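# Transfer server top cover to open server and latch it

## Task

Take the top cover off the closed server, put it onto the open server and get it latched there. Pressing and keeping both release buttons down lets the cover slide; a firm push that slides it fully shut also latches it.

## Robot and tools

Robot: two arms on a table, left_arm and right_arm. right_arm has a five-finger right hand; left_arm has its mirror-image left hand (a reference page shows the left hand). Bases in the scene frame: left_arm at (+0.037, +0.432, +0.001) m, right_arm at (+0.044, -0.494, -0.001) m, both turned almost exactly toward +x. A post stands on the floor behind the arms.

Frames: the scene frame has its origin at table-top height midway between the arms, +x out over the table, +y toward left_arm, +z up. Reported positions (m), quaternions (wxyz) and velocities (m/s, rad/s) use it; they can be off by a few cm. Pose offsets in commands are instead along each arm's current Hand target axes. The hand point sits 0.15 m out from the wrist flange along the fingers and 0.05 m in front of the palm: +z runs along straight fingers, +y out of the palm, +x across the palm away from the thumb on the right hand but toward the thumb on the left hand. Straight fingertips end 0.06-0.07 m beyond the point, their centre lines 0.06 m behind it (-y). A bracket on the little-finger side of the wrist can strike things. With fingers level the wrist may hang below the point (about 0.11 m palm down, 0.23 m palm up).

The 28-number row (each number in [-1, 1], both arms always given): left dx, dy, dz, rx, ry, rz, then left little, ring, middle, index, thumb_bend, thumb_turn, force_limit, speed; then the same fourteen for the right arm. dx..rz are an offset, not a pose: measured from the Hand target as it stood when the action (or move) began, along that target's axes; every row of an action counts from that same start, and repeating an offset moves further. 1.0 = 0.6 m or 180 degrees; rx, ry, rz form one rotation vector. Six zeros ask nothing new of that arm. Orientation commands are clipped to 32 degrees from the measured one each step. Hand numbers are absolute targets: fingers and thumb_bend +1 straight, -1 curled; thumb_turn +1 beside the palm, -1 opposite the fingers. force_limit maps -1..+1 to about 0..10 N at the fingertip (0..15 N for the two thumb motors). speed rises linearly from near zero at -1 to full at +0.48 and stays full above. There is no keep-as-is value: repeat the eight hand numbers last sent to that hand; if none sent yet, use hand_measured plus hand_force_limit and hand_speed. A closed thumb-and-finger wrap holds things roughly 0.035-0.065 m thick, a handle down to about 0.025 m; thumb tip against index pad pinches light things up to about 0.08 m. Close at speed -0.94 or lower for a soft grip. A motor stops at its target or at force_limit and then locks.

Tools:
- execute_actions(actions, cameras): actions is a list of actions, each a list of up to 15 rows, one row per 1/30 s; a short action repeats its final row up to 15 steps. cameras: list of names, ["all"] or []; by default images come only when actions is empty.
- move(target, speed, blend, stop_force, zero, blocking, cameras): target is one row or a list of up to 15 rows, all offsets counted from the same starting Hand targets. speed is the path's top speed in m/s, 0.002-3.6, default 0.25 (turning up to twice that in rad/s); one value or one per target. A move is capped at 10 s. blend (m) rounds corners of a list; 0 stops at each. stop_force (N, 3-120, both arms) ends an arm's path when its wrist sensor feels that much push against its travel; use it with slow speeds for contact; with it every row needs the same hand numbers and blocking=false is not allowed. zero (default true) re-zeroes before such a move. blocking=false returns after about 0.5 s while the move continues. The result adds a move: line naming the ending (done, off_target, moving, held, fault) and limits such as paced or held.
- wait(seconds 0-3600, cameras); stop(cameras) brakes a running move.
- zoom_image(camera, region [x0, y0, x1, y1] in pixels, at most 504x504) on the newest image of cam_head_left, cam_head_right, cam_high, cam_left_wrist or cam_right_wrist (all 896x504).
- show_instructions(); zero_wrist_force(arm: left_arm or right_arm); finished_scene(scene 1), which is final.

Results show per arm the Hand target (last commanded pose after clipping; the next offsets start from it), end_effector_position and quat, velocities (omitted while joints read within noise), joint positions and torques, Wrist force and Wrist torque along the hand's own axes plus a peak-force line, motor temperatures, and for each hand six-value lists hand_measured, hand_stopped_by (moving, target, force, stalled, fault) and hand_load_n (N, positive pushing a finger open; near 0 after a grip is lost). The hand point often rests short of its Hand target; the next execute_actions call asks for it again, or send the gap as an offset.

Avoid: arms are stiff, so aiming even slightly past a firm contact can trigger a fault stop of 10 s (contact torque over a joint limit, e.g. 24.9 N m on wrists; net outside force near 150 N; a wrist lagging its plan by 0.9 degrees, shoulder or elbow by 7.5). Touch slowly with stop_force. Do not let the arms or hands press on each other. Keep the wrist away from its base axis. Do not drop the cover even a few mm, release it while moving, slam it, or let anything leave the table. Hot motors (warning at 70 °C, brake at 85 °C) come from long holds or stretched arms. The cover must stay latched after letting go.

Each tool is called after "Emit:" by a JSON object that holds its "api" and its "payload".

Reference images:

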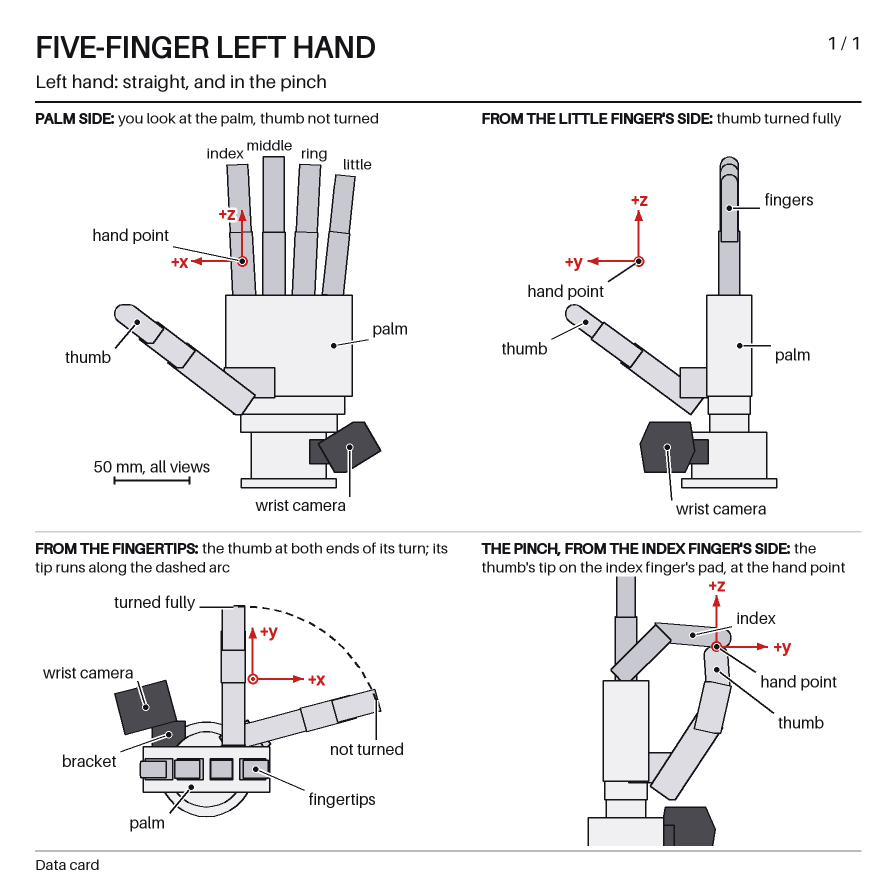

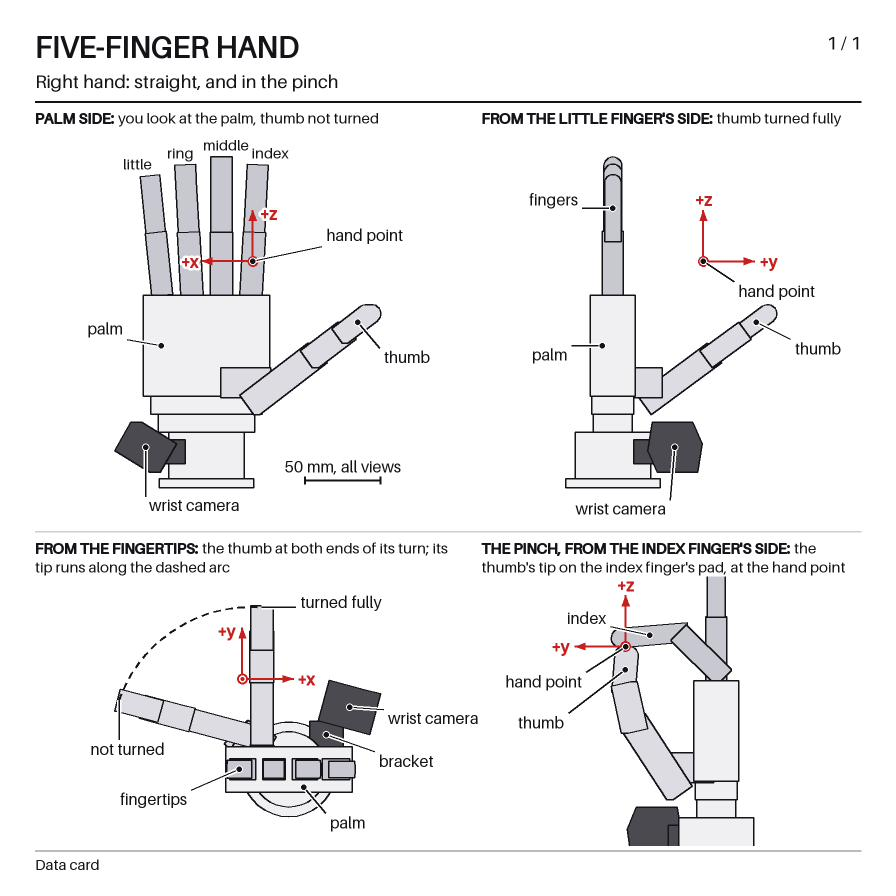

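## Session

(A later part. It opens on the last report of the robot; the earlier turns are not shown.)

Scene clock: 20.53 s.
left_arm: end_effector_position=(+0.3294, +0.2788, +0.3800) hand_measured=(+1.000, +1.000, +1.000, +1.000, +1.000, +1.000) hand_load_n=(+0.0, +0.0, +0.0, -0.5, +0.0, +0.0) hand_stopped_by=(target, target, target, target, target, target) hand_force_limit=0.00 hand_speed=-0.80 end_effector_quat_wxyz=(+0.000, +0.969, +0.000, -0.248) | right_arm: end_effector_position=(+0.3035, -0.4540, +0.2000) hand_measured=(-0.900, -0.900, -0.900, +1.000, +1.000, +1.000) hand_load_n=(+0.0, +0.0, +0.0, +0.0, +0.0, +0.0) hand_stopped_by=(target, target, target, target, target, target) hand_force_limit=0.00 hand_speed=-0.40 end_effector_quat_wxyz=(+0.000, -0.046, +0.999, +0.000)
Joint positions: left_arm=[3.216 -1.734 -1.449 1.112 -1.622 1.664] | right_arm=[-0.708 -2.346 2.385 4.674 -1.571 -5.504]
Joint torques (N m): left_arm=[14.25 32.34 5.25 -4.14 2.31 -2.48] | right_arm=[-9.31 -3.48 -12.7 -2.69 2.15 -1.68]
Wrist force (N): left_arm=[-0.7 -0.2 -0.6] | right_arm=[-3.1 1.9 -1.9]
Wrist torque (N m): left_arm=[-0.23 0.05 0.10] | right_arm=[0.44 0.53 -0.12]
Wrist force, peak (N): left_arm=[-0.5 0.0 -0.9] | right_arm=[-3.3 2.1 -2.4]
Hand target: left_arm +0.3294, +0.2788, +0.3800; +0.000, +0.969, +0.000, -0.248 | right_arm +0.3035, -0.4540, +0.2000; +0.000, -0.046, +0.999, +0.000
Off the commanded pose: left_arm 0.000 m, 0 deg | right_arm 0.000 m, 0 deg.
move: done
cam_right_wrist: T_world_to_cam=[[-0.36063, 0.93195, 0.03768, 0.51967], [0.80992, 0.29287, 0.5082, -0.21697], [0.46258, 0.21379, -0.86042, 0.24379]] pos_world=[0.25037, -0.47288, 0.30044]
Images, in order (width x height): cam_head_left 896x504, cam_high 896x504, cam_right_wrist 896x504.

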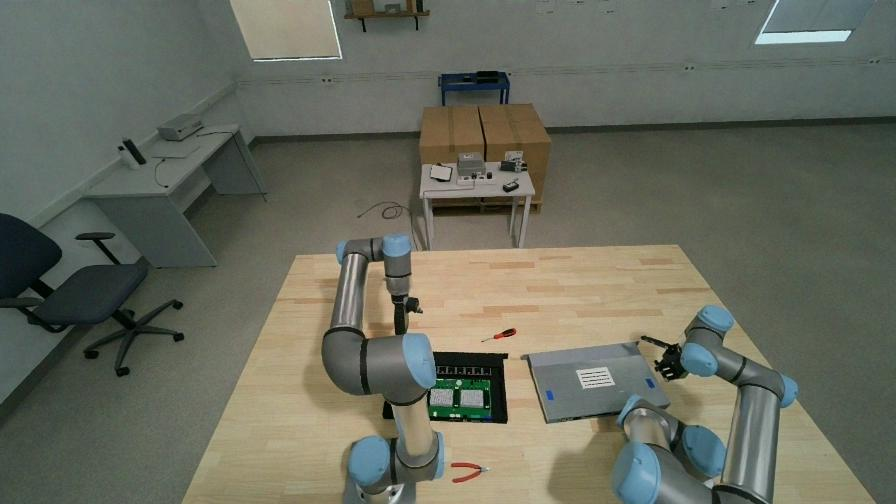

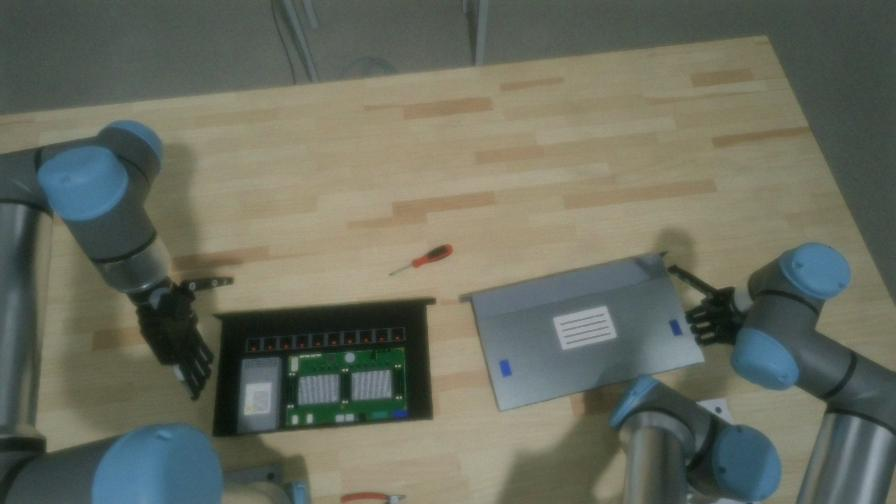

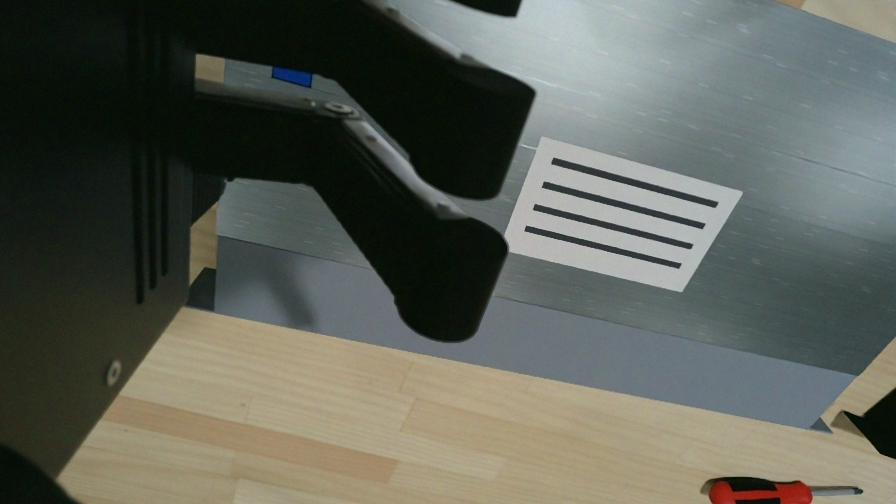

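Emit:
{"api": "move", "payload": {"target": [0,0,0,0,0,0,1,1,1,1,1,1,0,-0.8,-0.0468,-0.0007,0.0883,0,0.1595,0.0015,0.85,0.85,0.8,1,1,1,0,-0.4], "cameras": ["cam_high","cam_right_wrist","cam_head_left"]}}

Emit:
{"api": "zoom_image", "payload": {"camera": "cam_high", "region": [600, 240, 780, 400]}}

Emit:
{"api": "zoom_image", "payload": {"camera": "cam_right_wrist", "region": [150, 0, 450, 200]}}

Scene clock: 23.17 s.
left_arm: end_effector_position=(+0.3294, +0.2788, +0.3800) hand_measured=(+1.000, +1.000, +1.000, +1.000, +1.000, +1.000) hand_load_n=(-0.5, +0.0, +0.0, +0.0, +0.0, +0.0) hand_stopped_by=(target, target, target, target, target, target) hand_force_limit=0.00 hand_speed=-0.80 end_effector_quat_wxyz=(+0.000, +0.969, +0.000, -0.248) | right_arm: end_effector_position=(+0.3315, -0.4518, +0.1470) hand_measured=(+0.850, +0.850, +0.800, +1.000, +1.000, +1.000) hand_load_n=(+0.0, +0.0, +0.0, +0.0, +0.0, +0.0) hand_stopped_by=(target, target, target, target, target, target) hand_force_limit=0.00 hand_speed=-0.40 end_effector_quat_wxyz=(-0.248, -0.042, +0.968, -0.011)
Joint positions: left_arm=[3.216 -1.734 -1.449 1.112 -1.622 1.664] | right_arm=[-0.386 -1.782 2.181 4.768 -1.789 -5.127]
Joint torques (N m): left_arm=[13.2 33.46 5.53 -3.6 2.3 -2.39] | right_arm=[12.41 -2.64 -33.24 -0.22 -2.45 1.26]
Wrist force (N): left_arm=[-0.3 -0.1 -0.7] | right_arm=[-1.7 1.3 -1.8]
Wrist torque (N m): left_arm=[-0.21 -0.02 0.12] | right_arm=[0.35 0.32 -0.13]
Wrist force, peak (N): left_arm=[-0.4 0.3 -1.1] | right_arm=[-3.4 1.9 -2.2]
Hand target: left_arm +0.3294, +0.2788, +0.3800; +0.000, +0.969, +0.000, -0.248 | right_arm +0.3315, -0.4518, +0.1470; -0.248, -0.042, +0.968, -0.011
Off the commanded pose: left_arm 0.000 m, 0 deg | right_arm 0.000 m, 0 deg.
move: done
cam_right_wrist: T_world_to_cam=[[-0.30491, 0.93829, 0.16325, 0.49561], [0.95236, 0.30158, 0.04541, -0.18854], [-0.00663, 0.16932, -0.98554, 0.33862]] pos_world=[0.33292, -0.4655, 0.26137]
Images, in order (width x height): cam_head_left 896x504, cam_high 896x504, cam_right_wrist 896x504.

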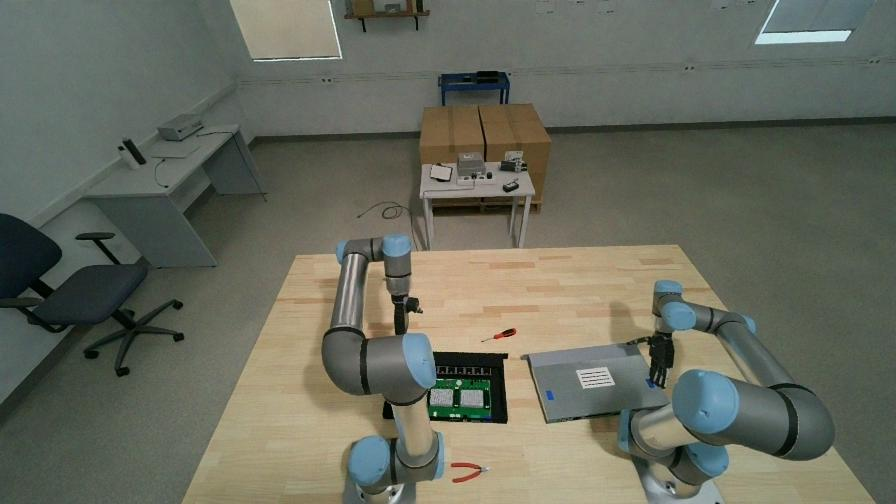

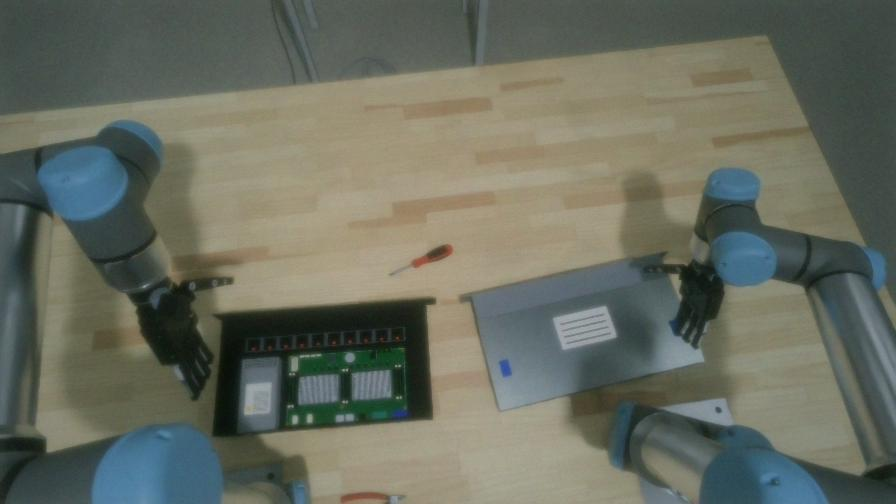

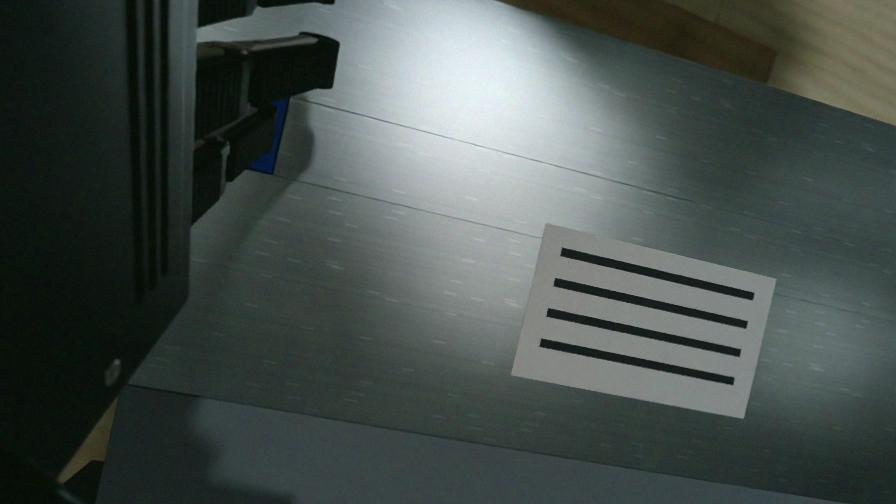

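Scaled by 2.800.

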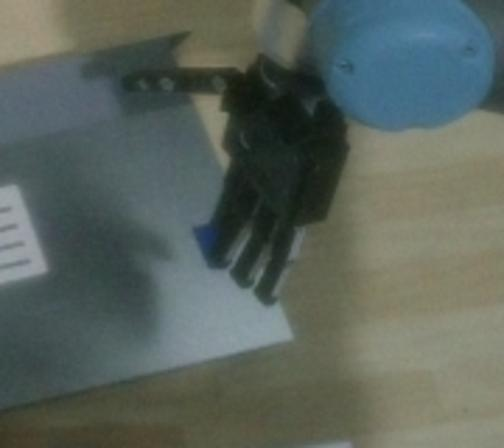

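Scaled by 1.680.

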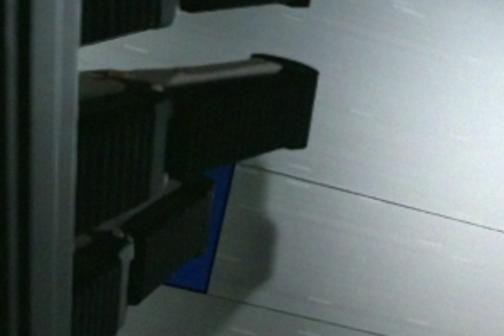

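Emit:
{"api": "zoom_image", "payload": {"camera": "cam_high", "region": [650, 270, 730, 350]}}

Emit:
{"api": "zoom_image", "payload": {"camera": "cam_head_left", "region": [610, 320, 700, 400]}}

Scaled by 6.300.

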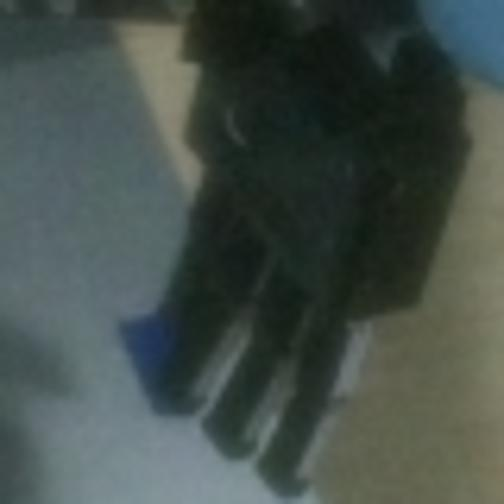

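Scaled by 5.600.

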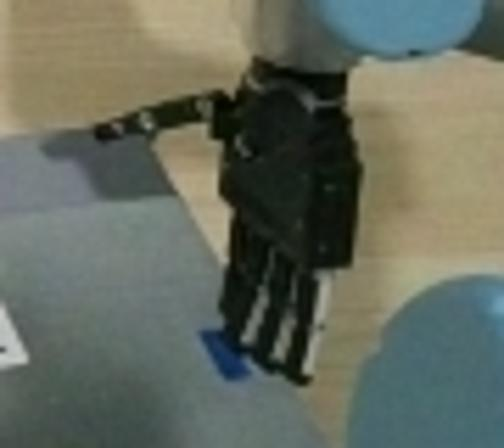

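Emit:
{"api": "move", "payload": {"target": [0,0,0,0,0,0,1,1,1,1,1,1,0,-0.8,0.0096,-0.0092,0.0275,0,0,0,0.85,0.85,0.8,1,1,1,0,-0.4], "cameras": ["cam_high","cam_right_wrist"], "speed": 0.1}}

Emit:
{"api": "zoom_image", "payload": {"camera": "cam_high", "region": [650, 270, 730, 350]}}

Emit:
{"api": "zoom_image", "payload": {"camera": "cam_right_wrist", "region": [150, 0, 450, 200]}}

Scene clock: 25.10 s.
left_arm: end_effector_position=(+0.3294, +0.2788, +0.3800) hand_measured=(+1.000, +1.000, +1.000, +1.000, +1.000, +1.000) hand_load_n=(+0.0, +0.0, +0.0, +0.0, +0.0, +0.0) hand_stopped_by=(target, target, target, target, target, target) hand_force_limit=0.00 hand_speed=-0.80 end_effector_quat_wxyz=(+0.000, +0.969, +0.000, -0.248) | right_arm: end_effector_position=(+0.3191, -0.4584, +0.1354) hand_measured=(+0.850, +0.850, +0.800, +1.000, +1.000, +1.000) hand_load_n=(+0.0, +0.0, +0.0, +0.0, +0.0, +0.0) hand_stopped_by=(target, target, target, target, target, target) hand_force_limit=0.00 hand_speed=-0.40 end_effector_quat_wxyz=(-0.248, -0.042, +0.968, -0.011)
Joint positions: left_arm=[3.216 -1.734 -1.449 1.112 -1.622 1.664] | right_arm=[-0.417 -1.803 2.23 4.734 -1.803 -5.155]
Joint torques (N m): left_arm=[13.05 30.43 5.17 -3.34 2.19 -2.27] | right_arm=[-8.63 -21.22 -10.22 -2.86 -2.35 -1.45]
Wrist force (N): left_arm=[-0.5 0.0 -0.8] | right_arm=[-1.8 1.3 -1.9]
Wrist torque (N m): left_arm=[-0.18 0.00 0.11] | right_arm=[0.35 0.33 -0.04]
Wrist force, peak (N): left_arm=[-0.7 -0.2 -0.8] | right_arm=[-2.1 1.5 -2.4]
Hand target: left_arm +0.3294, +0.2788, +0.3800; +0.000, +0.969, +0.000, -0.248 | right_arm +0.3190, -0.4585, +0.1353; -0.248, -0.042, +0.968, -0.011
Off the commanded pose: left_arm 0.000 m, 0 deg | right_arm 0.000 m, 0 deg.
move: done
cam_right_wrist: T_world_to_cam=[[-0.30485, 0.93828, 0.16337, 0.4999], [0.95237, 0.30158, 0.04502, -0.17422], [-0.00703, 0.16932, -0.98554, 0.32835]] pos_world=[0.32062, -0.4721, 0.24977]

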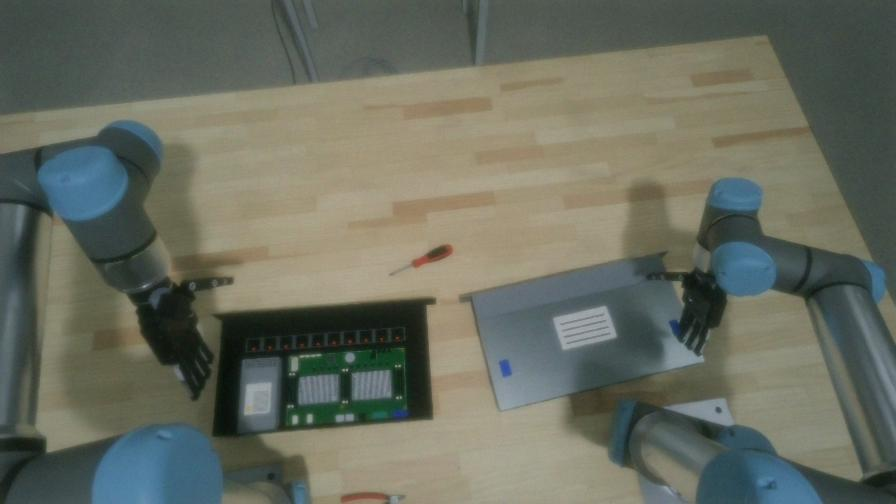

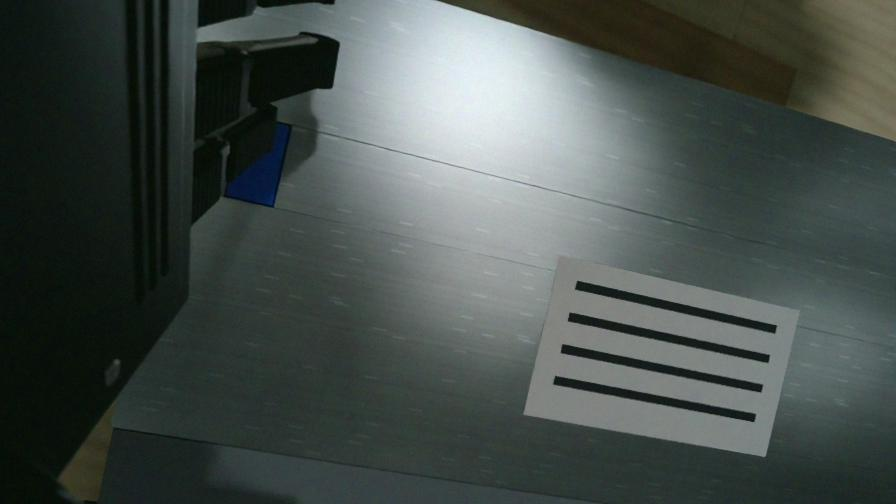

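Scaled by 6.300.

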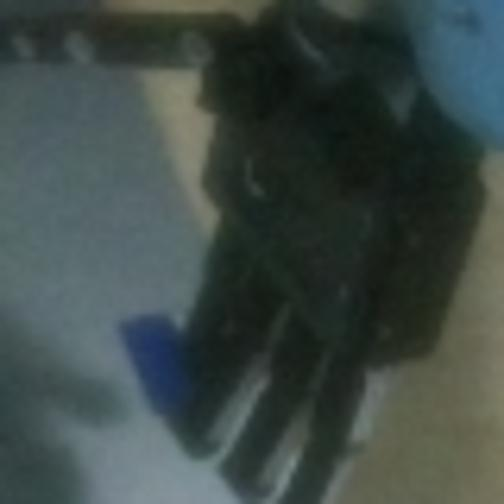

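Scaled by 1.680.

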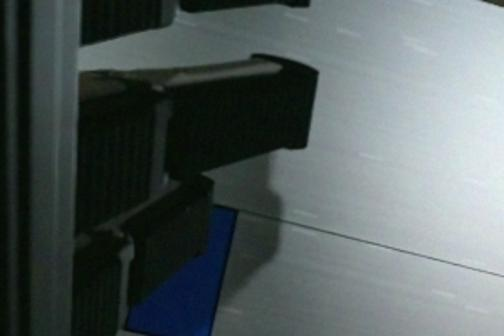

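Emit:
{"api": "move", "payload": {"target": [0,0,0,0,0,0,1,1,1,1,1,1,0,-0.8,-0.0297,-0.0018,0.0123,0,0,0,0.85,0.85,0.8,1,1,1,0,-0.4], "cameras": ["cam_high","cam_right_wrist","cam_head_left","cam_head_right"], "speed": 0.03, "stop_force": 5}}

Emit:
{"api": "zoom_image", "payload": {"camera": "cam_high", "region": [650, 290, 700, 350]}}

Emit:
{"api": "zoom_image", "payload": {"camera": "cam_right_wrist", "region": [170, 70, 350, 250]}}

Emit:
{"api": "zoom_image", "payload": {"camera": "cam_head_left", "region": [620, 340, 690, 410]}}

Scene clock: 27.67 s.
left_arm: end_effector_position=(+0.3294, +0.2788, +0.3800) hand_measured=(+1.000, +1.000, +1.000, +1.000, +1.000, +1.000) hand_load_n=(+0.0, +0.0, +0.0, +0.0, +0.0, +0.0) hand_stopped_by=(target, target, target, target, target, target) hand_force_limit=0.00 hand_speed=-0.80 end_effector_quat_wxyz=(+0.000, +0.969, +0.000, -0.248) | right_arm: end_effector_position=(+0.3311, -0.4585, +0.1203) hand_measured=(+0.850, +0.850, +0.800, +1.000, +1.000, +1.000) hand_load_n=(+0.0, +0.0, +0.0, +0.0, +0.0, +0.0) hand_stopped_by=(target, target, target, target, target, target) hand_force_limit=0.00 hand_speed=-0.40 end_effector_quat_wxyz=(-0.248, -0.042, +0.968, -0.011)
Joint positions: left_arm=[3.216 -1.734 -1.449 1.112 -1.622 1.664] | right_arm=[-0.404 -1.749 2.232 4.681 -1.797 -5.143]
Joint torques (N m): left_arm=[13.26 32.19 5.54 -2.79 2.07 -2.16] | right_arm=[10.62 -3.29 -32.59 -3.01 1.75 1.47]
Wrist force (N): left_arm=[-0.5 -0.1 -0.5] | right_arm=[-1.9 1.2 -1.9]
Wrist torque (N m): left_arm=[-0.22 0.03 0.10] | right_arm=[0.34 0.35 -0.15]
Wrist force, peak (N): left_arm=[-0.4 0.4 -1.1] | right_arm=[-2.2 1.5 -2.3]
Hand target: left_arm +0.3294, +0.2788, +0.3800; +0.000, +0.969, +0.000, -0.248 | right_arm +0.3312, -0.4585, +0.1203; -0.248, -0.042, +0.968, -0.011
Off the commanded pose: left_arm 0.000 m, 0 deg | right_arm 0.000 m, 0 deg.
move: done
cam_right_wrist: T_world_to_cam=[[-0.30485, 0.93828, 0.16337, 0.50615], [0.95237, 0.30158, 0.04502, -0.18503], [-0.00703, 0.16932, -0.98554, 0.31357]] pos_world=[0.33272, -0.4722, 0.23467]
Images, in order (width x height): cam_head_left 896x504, cam_head_right 896x504, cam_high 896x504, cam_right_wrist 896x504.

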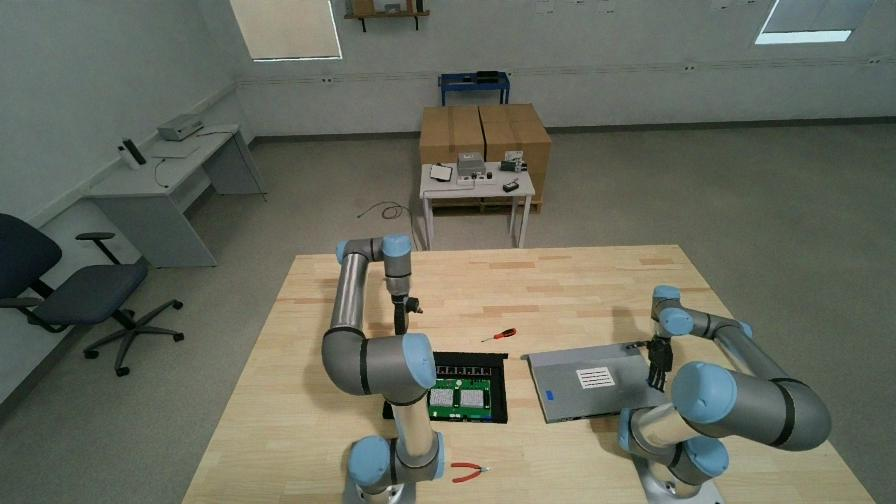

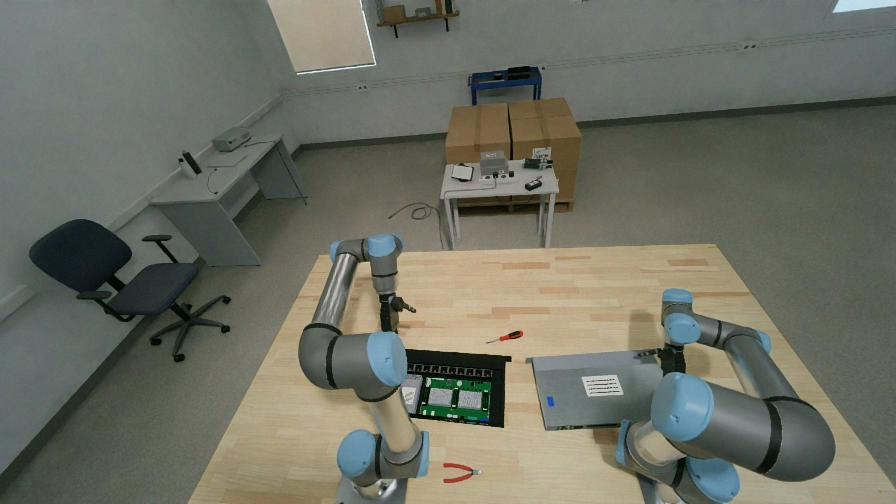

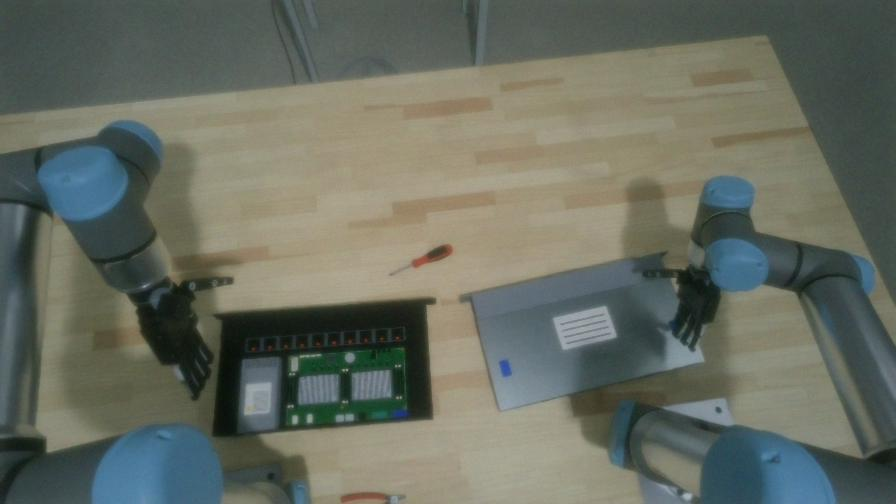

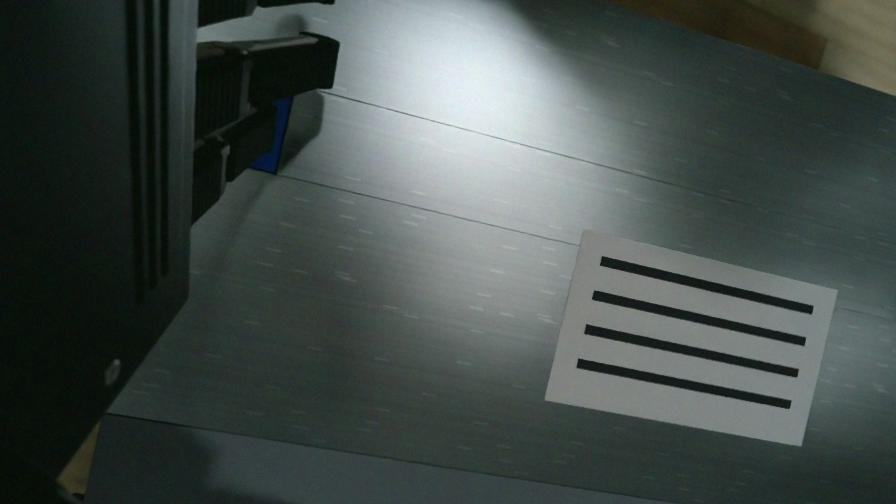

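Scaled by 8.400.

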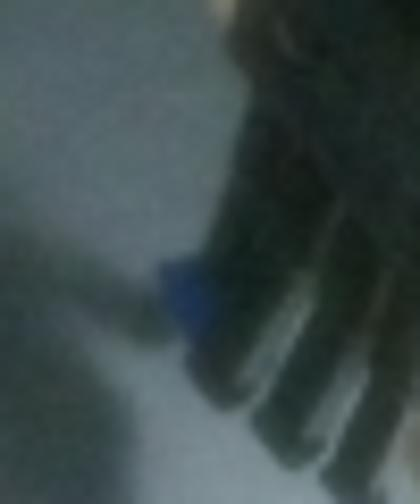

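Scaled by 2.800.

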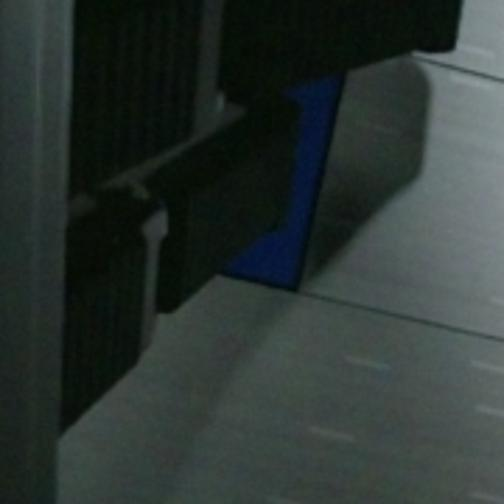

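Scaled by 7.200.

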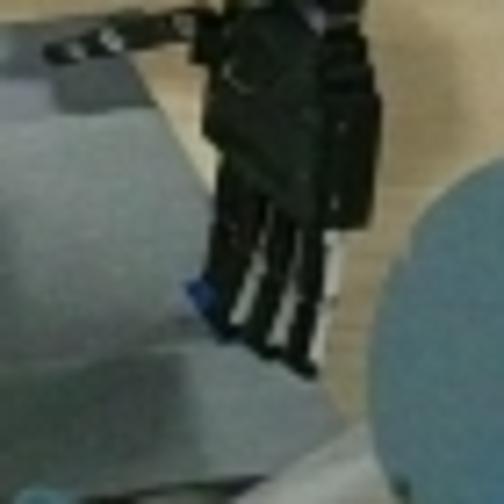

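Emit:
{"api": "move", "payload": {"target": [0,0,0,0,0,0,1,1,1,1,1,1,0,-0.8,-0.0128,-0.0030,0.0310,0,0,0,0.85,0.85,0.8,1,1,1,0,-0.4], "cameras": ["cam_high","cam_right_wrist","cam_head_left"], "speed": 0.008, "stop_force": 4}}

Emit:
{"api": "zoom_image", "payload": {"camera": "cam_high", "region": [650, 290, 700, 350]}}

Emit:
{"api": "zoom_image", "payload": {"camera": "cam_right_wrist", "region": [170, 70, 350, 250]}}

Scene clock: 31.03 s.
left_arm: end_effector_position=(+0.3294, +0.2788, +0.3800) hand_measured=(+1.000, +1.000, +1.000, +1.000, +1.000, +1.000) hand_load_n=(+0.0, +0.0, +0.0, +0.0, +0.0, +0.0) hand_stopped_by=(target, target, target, target, target, target) hand_force_limit=0.00 hand_speed=-0.80 end_effector_quat_wxyz=(+0.000, +0.969, +0.000, -0.248) | right_arm: end_effector_position=(+0.3296, -0.4600, +0.1054) hand_measured=(+0.850, +0.850, +0.800, +1.000, +1.000, +1.000) hand_load_n=(+0.0, +0.0, +0.0, +0.0, +0.0, +0.0) hand_stopped_by=(target, target, target, target, target, target) hand_force_limit=0.00 hand_speed=-0.40 end_effector_quat_wxyz=(-0.248, -0.042, +0.968, -0.011)
Joint positions: left_arm=[3.216 -1.734 -1.449 1.112 -1.622 1.664] | right_arm=[-0.409 -1.731 2.261 4.633 -1.8 -5.148]
Joint torques (N m): left_arm=[13.35 31.01 4.53 -2.16 2.34 -2.23] | right_arm=[10.63 -23.61 -29.78 -0.05 1.25 1.3]
Wrist force (N): left_arm=[-0.5 0.0 -0.6] | right_arm=[-0.4 1.2 -6.3]
Wrist torque (N m): left_arm=[-0.19 0.01 0.11] | right_arm=[0.61 0.36 0.05]
Wrist force, peak (N): left_arm=[-0.6 -0.4 -0.9] | right_arm=[-0.5 1.0 -8.3]
Hand target: left_arm +0.3294, +0.2788, +0.3800; +0.000, +0.969, +0.000, -0.248 | right_arm +0.3296, -0.4600, +0.1054; -0.248, -0.042, +0.968, -0.011 (not the last commanded pose)
Off the commanded pose: left_arm 0.000 m, 0 deg | right_arm 0.005 m, 0 deg.
move: contact (right_arm)
cam_right_wrist: T_world_to_cam=[[-0.30486, 0.9383, 0.16325, 0.50954], [0.95237, 0.30159, 0.04509, -0.1824], [-0.00693, 0.16922, -0.98555, 0.29905]] pos_world=[0.33112, -0.4737, 0.21977]
Images, in order (width x height): cam_head_left 896x504, cam_high 896x504, cam_right_wrist 896x504.

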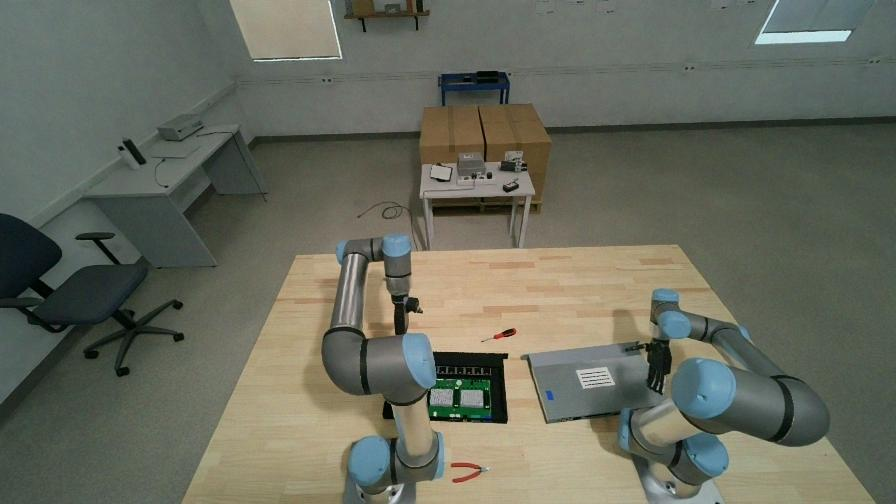

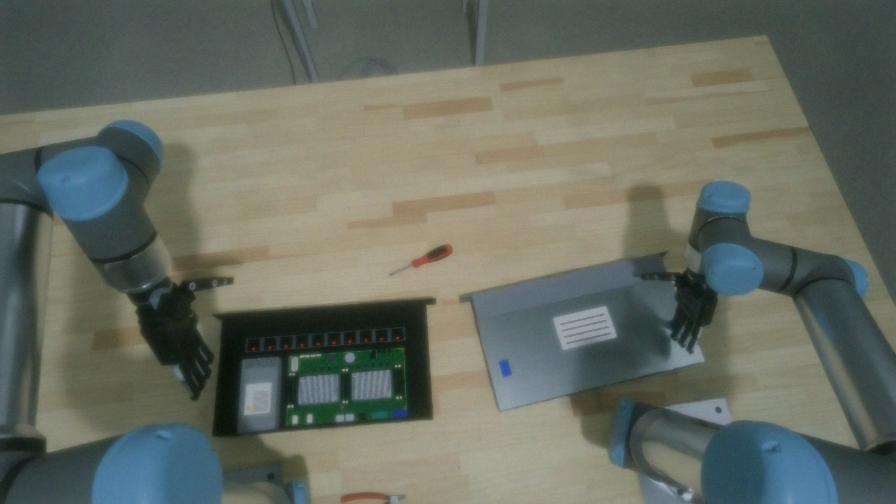

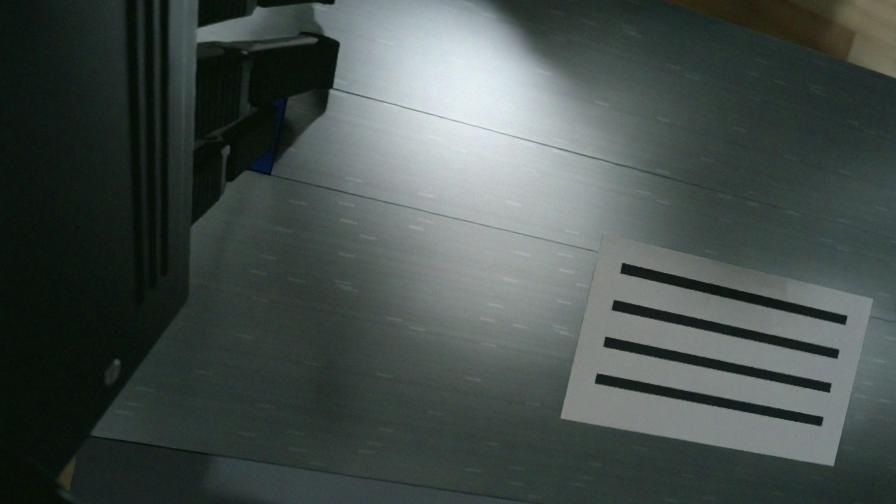

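Scaled by 8.400.

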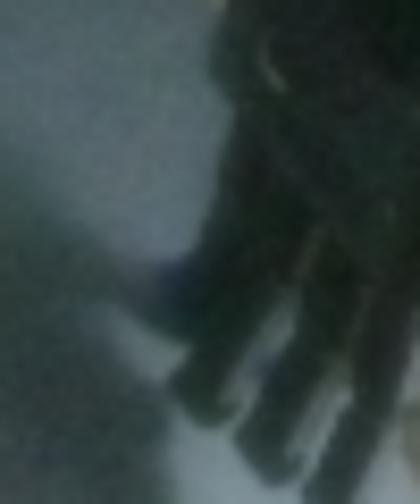

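Scaled by 2.800.

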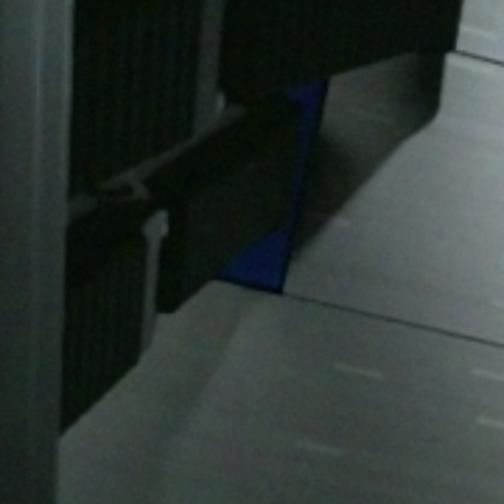

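Emit:
{"api": "move", "payload": {"target": [[0.0283,0.8013,0.1365,-0.0133,0,-0.0244,0.85,0.85,0.8,1,1,1,0,-0.4,0,0,0,0,0,0,0.85,0.85,0.8,1,1,1,0,-0.4],[0.1430,0.8013,0.3458,-0.0133,0,-0.0244,0.85,0.85,0.8,1,1,1,0,-0.4,0,0,0,0,0,0,0.85,0.85,0.8,1,1,1,0,-0.4]], "cameras": ["cam_high","cam_left_wrist","cam_head_right"], "speed": 0.2, "blend": [0.03,0]}}

Emit:
{"api": "zoom_image", "payload": {"camera": "cam_high", "region": [480, 320, 560, 400]}}

Scene clock: 36.37 s.
left_arm: end_effector_position=(+0.3051, -0.2020, +0.1570) hand_measured=(+0.850, +0.850, +0.800, +1.000, +1.000, +1.000) hand_load_n=(+0.0, +0.0, +0.0, +0.0, +0.0, +0.0) hand_stopped_by=(target, target, target, target, target, target) hand_force_limit=0.00 hand_speed=-0.40 end_effector_quat_wxyz=(+0.011, +0.968, +0.043, -0.248) | right_arm: end_effector_position=(+0.3296, -0.4600, +0.1054) hand_measured=(+0.850, +0.850, +0.800, +1.000, +1.000, +1.000) hand_load_n=(+0.0, +0.0, +0.0, +0.0, +0.0, +0.0) hand_stopped_by=(target, target, target, target, target, target) hand_force_limit=0.00 hand_speed=-0.40 end_effector_quat_wxyz=(-0.248, -0.042, +0.968, -0.011)
Joint positions: left_arm=[2.301 -2.574 -0.651 1.325 -1.186 0.739] | right_arm=[-0.409 -1.731 2.261 4.633 -1.8 -5.148]
Joint torques (N m): left_arm=[14.48 50.35 4.18 -1.52 2.74 -2.81] | right_arm=[10.36 -22.35 -30.48 0.18 1.25 1.28]
Wrist force (N): left_arm=[-0.6 0.0 -0.5] | right_arm=[-0.6 1.0 -6.2]
Wrist torque (N m): left_arm=[-0.20 0.04 0.10] | right_arm=[0.58 0.38 0.04]
Wrist force, peak (N): left_arm=[-1.0 0.4 -0.9] | right_arm=[-0.6 1.5 -6.6]
Hand target: left_arm +0.3051, -0.2020, +0.1569; +0.011, +0.968, +0.043, -0.248 | right_arm +0.3296, -0.4600, +0.1054; -0.248, -0.042, +0.968, -0.011
Off the commanded pose: left_arm 0.000 m, 0 deg | right_arm 0.000 m, 0 deg.
move: done
cam_left_wrist: T_world_to_cam=[[0.14348, 0.98266, -0.11744, 0.16974], [0.98956, -0.14085, 0.03043, -0.33049], [0.01336, -0.12058, -0.99261, 0.2398]] pos_world=[0.29948, -0.18443, 0.26802]
Images, in order (width x height): cam_head_right 896x504, cam_high 896x504, cam_left_wrist 896x504.

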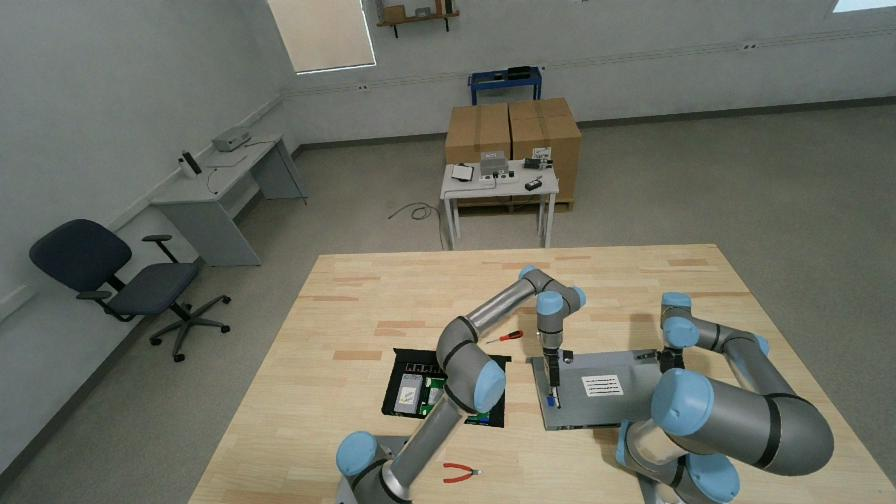

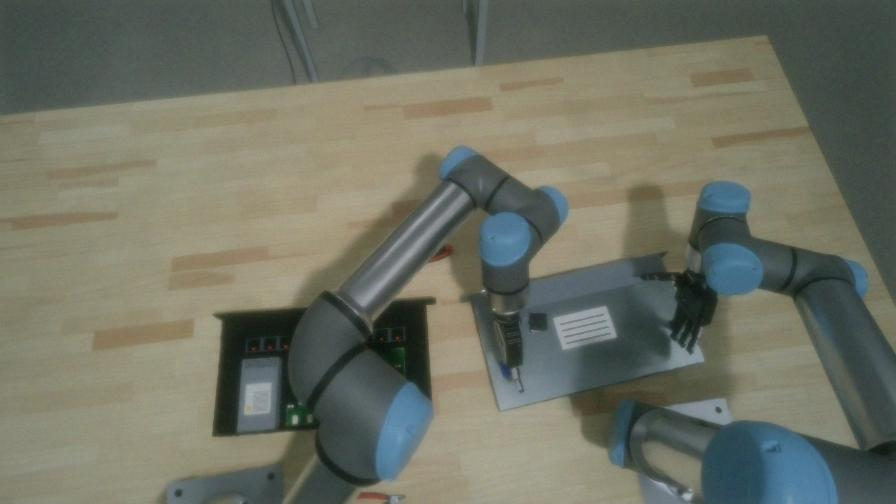

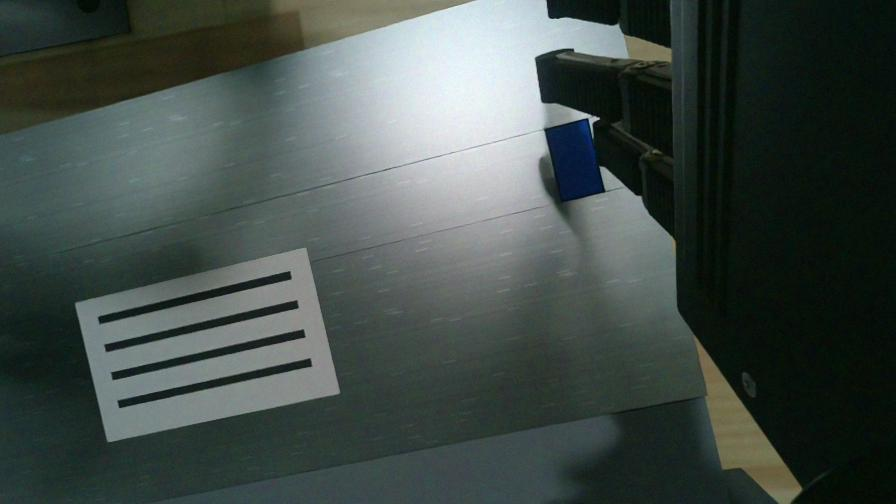

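Scaled by 6.300.

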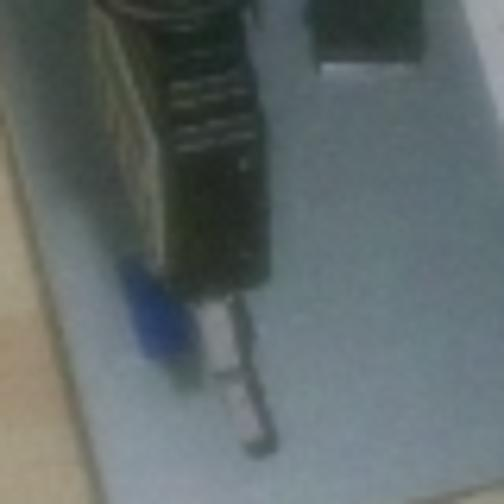

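Emit:
{"api": "move", "payload": {"target": [0.0292,0.0112,0.0602,0,0,0,0.85,0.85,0.8,1,1,1,0,-0.4,0,0,0,0,0,0,0.85,0.85,0.8,1,1,1,0,-0.4], "cameras": ["cam_high","cam_left_wrist"], "speed": 0.05, "stop_force": 5}}

Emit:
{"api": "zoom_image", "payload": {"camera": "cam_left_wrist", "region": [480, 60, 700, 240]}}

Scene clock: 38.67 s.
left_arm: end_effector_position=(+0.3037, -0.2088, +0.1168) hand_measured=(+0.850, +0.850, +0.800, +1.000, +1.000, +1.000) hand_load_n=(+0.0, +0.0, +0.0, +0.0, +0.0, +0.0) hand_stopped_by=(target, target, target, target, target, target) hand_force_limit=0.00 hand_speed=-0.40 end_effector_quat_wxyz=(+0.011, +0.968, +0.043, -0.248) | right_arm: end_effector_position=(+0.3296, -0.4600, +0.1054) hand_measured=(+0.850, +0.850, +0.800, +1.000, +1.000, +1.000) hand_load_n=(+0.0, +0.0, +0.0, +0.0, +0.0, +0.0) hand_stopped_by=(target, target, target, target, target, target) hand_force_limit=0.00 hand_speed=-0.40 end_effector_quat_wxyz=(-0.248, -0.042, +0.968, -0.011)
Joint positions: left_arm=[2.292 -2.612 -0.681 1.395 -1.183 0.73] | right_arm=[-0.409 -1.731 2.261 4.633 -1.8 -5.148]
Joint torques (N m): left_arm=[-8.8 50.23 4.36 -1.65 3.09 -2.35] | right_arm=[10.69 -23.03 -31.24 0.02 1.33 1.18]
Wrist force (N): left_arm=[-0.9 -0.1 -0.5] | right_arm=[-0.6 1.2 -6.3]
Wrist torque (N m): left_arm=[-0.22 0.07 0.09] | right_arm=[0.61 0.39 0.04]
Wrist force, peak (N): left_arm=[-1.2 -0.1 -0.5] | right_arm=[-0.6 1.1 -6.5]
Hand target: left_arm +0.3037, -0.2088, +0.1168; +0.011, +0.968, +0.043, -0.248 | right_arm +0.3296, -0.4600, +0.1054; -0.248, -0.042, +0.968, -0.011
Off the commanded pose: left_arm 0.000 m, 0 deg | right_arm 0.000 m, 0 deg.
move: done
cam_left_wrist: T_world_to_cam=[[0.14348, 0.98266, -0.11744, 0.172], [0.98956, -0.14085, 0.03043, -0.32885], [0.01336, -0.12058, -0.99261, 0.19908]] pos_world=[0.29808, -0.19133, 0.22782]

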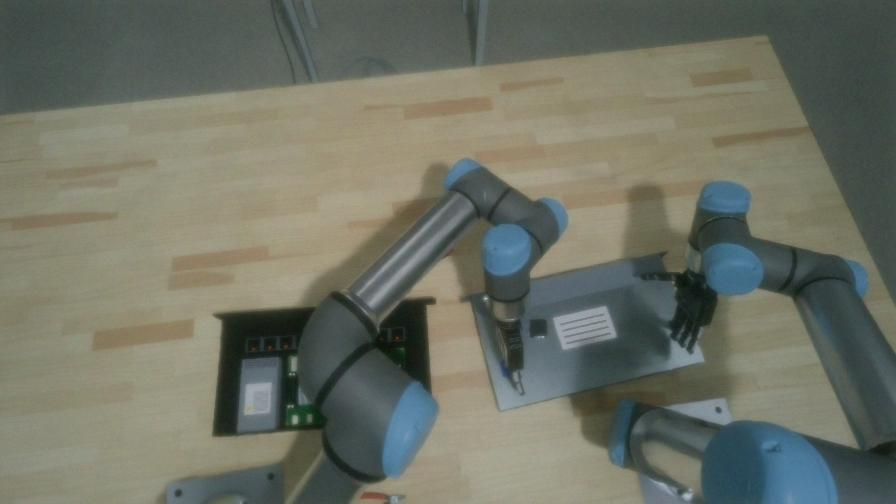

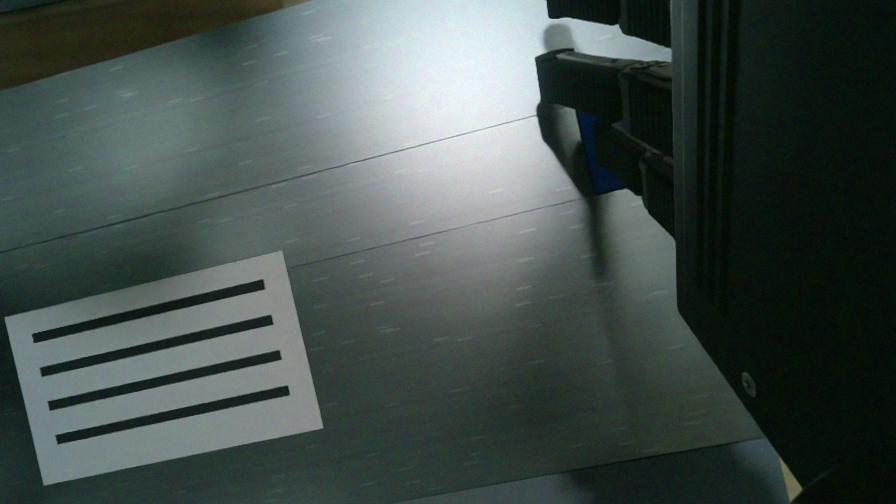

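Scaled by 2.291.

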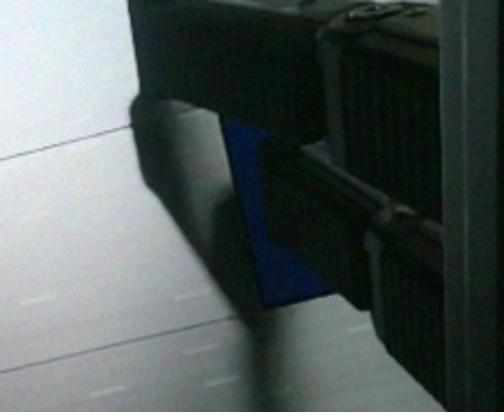

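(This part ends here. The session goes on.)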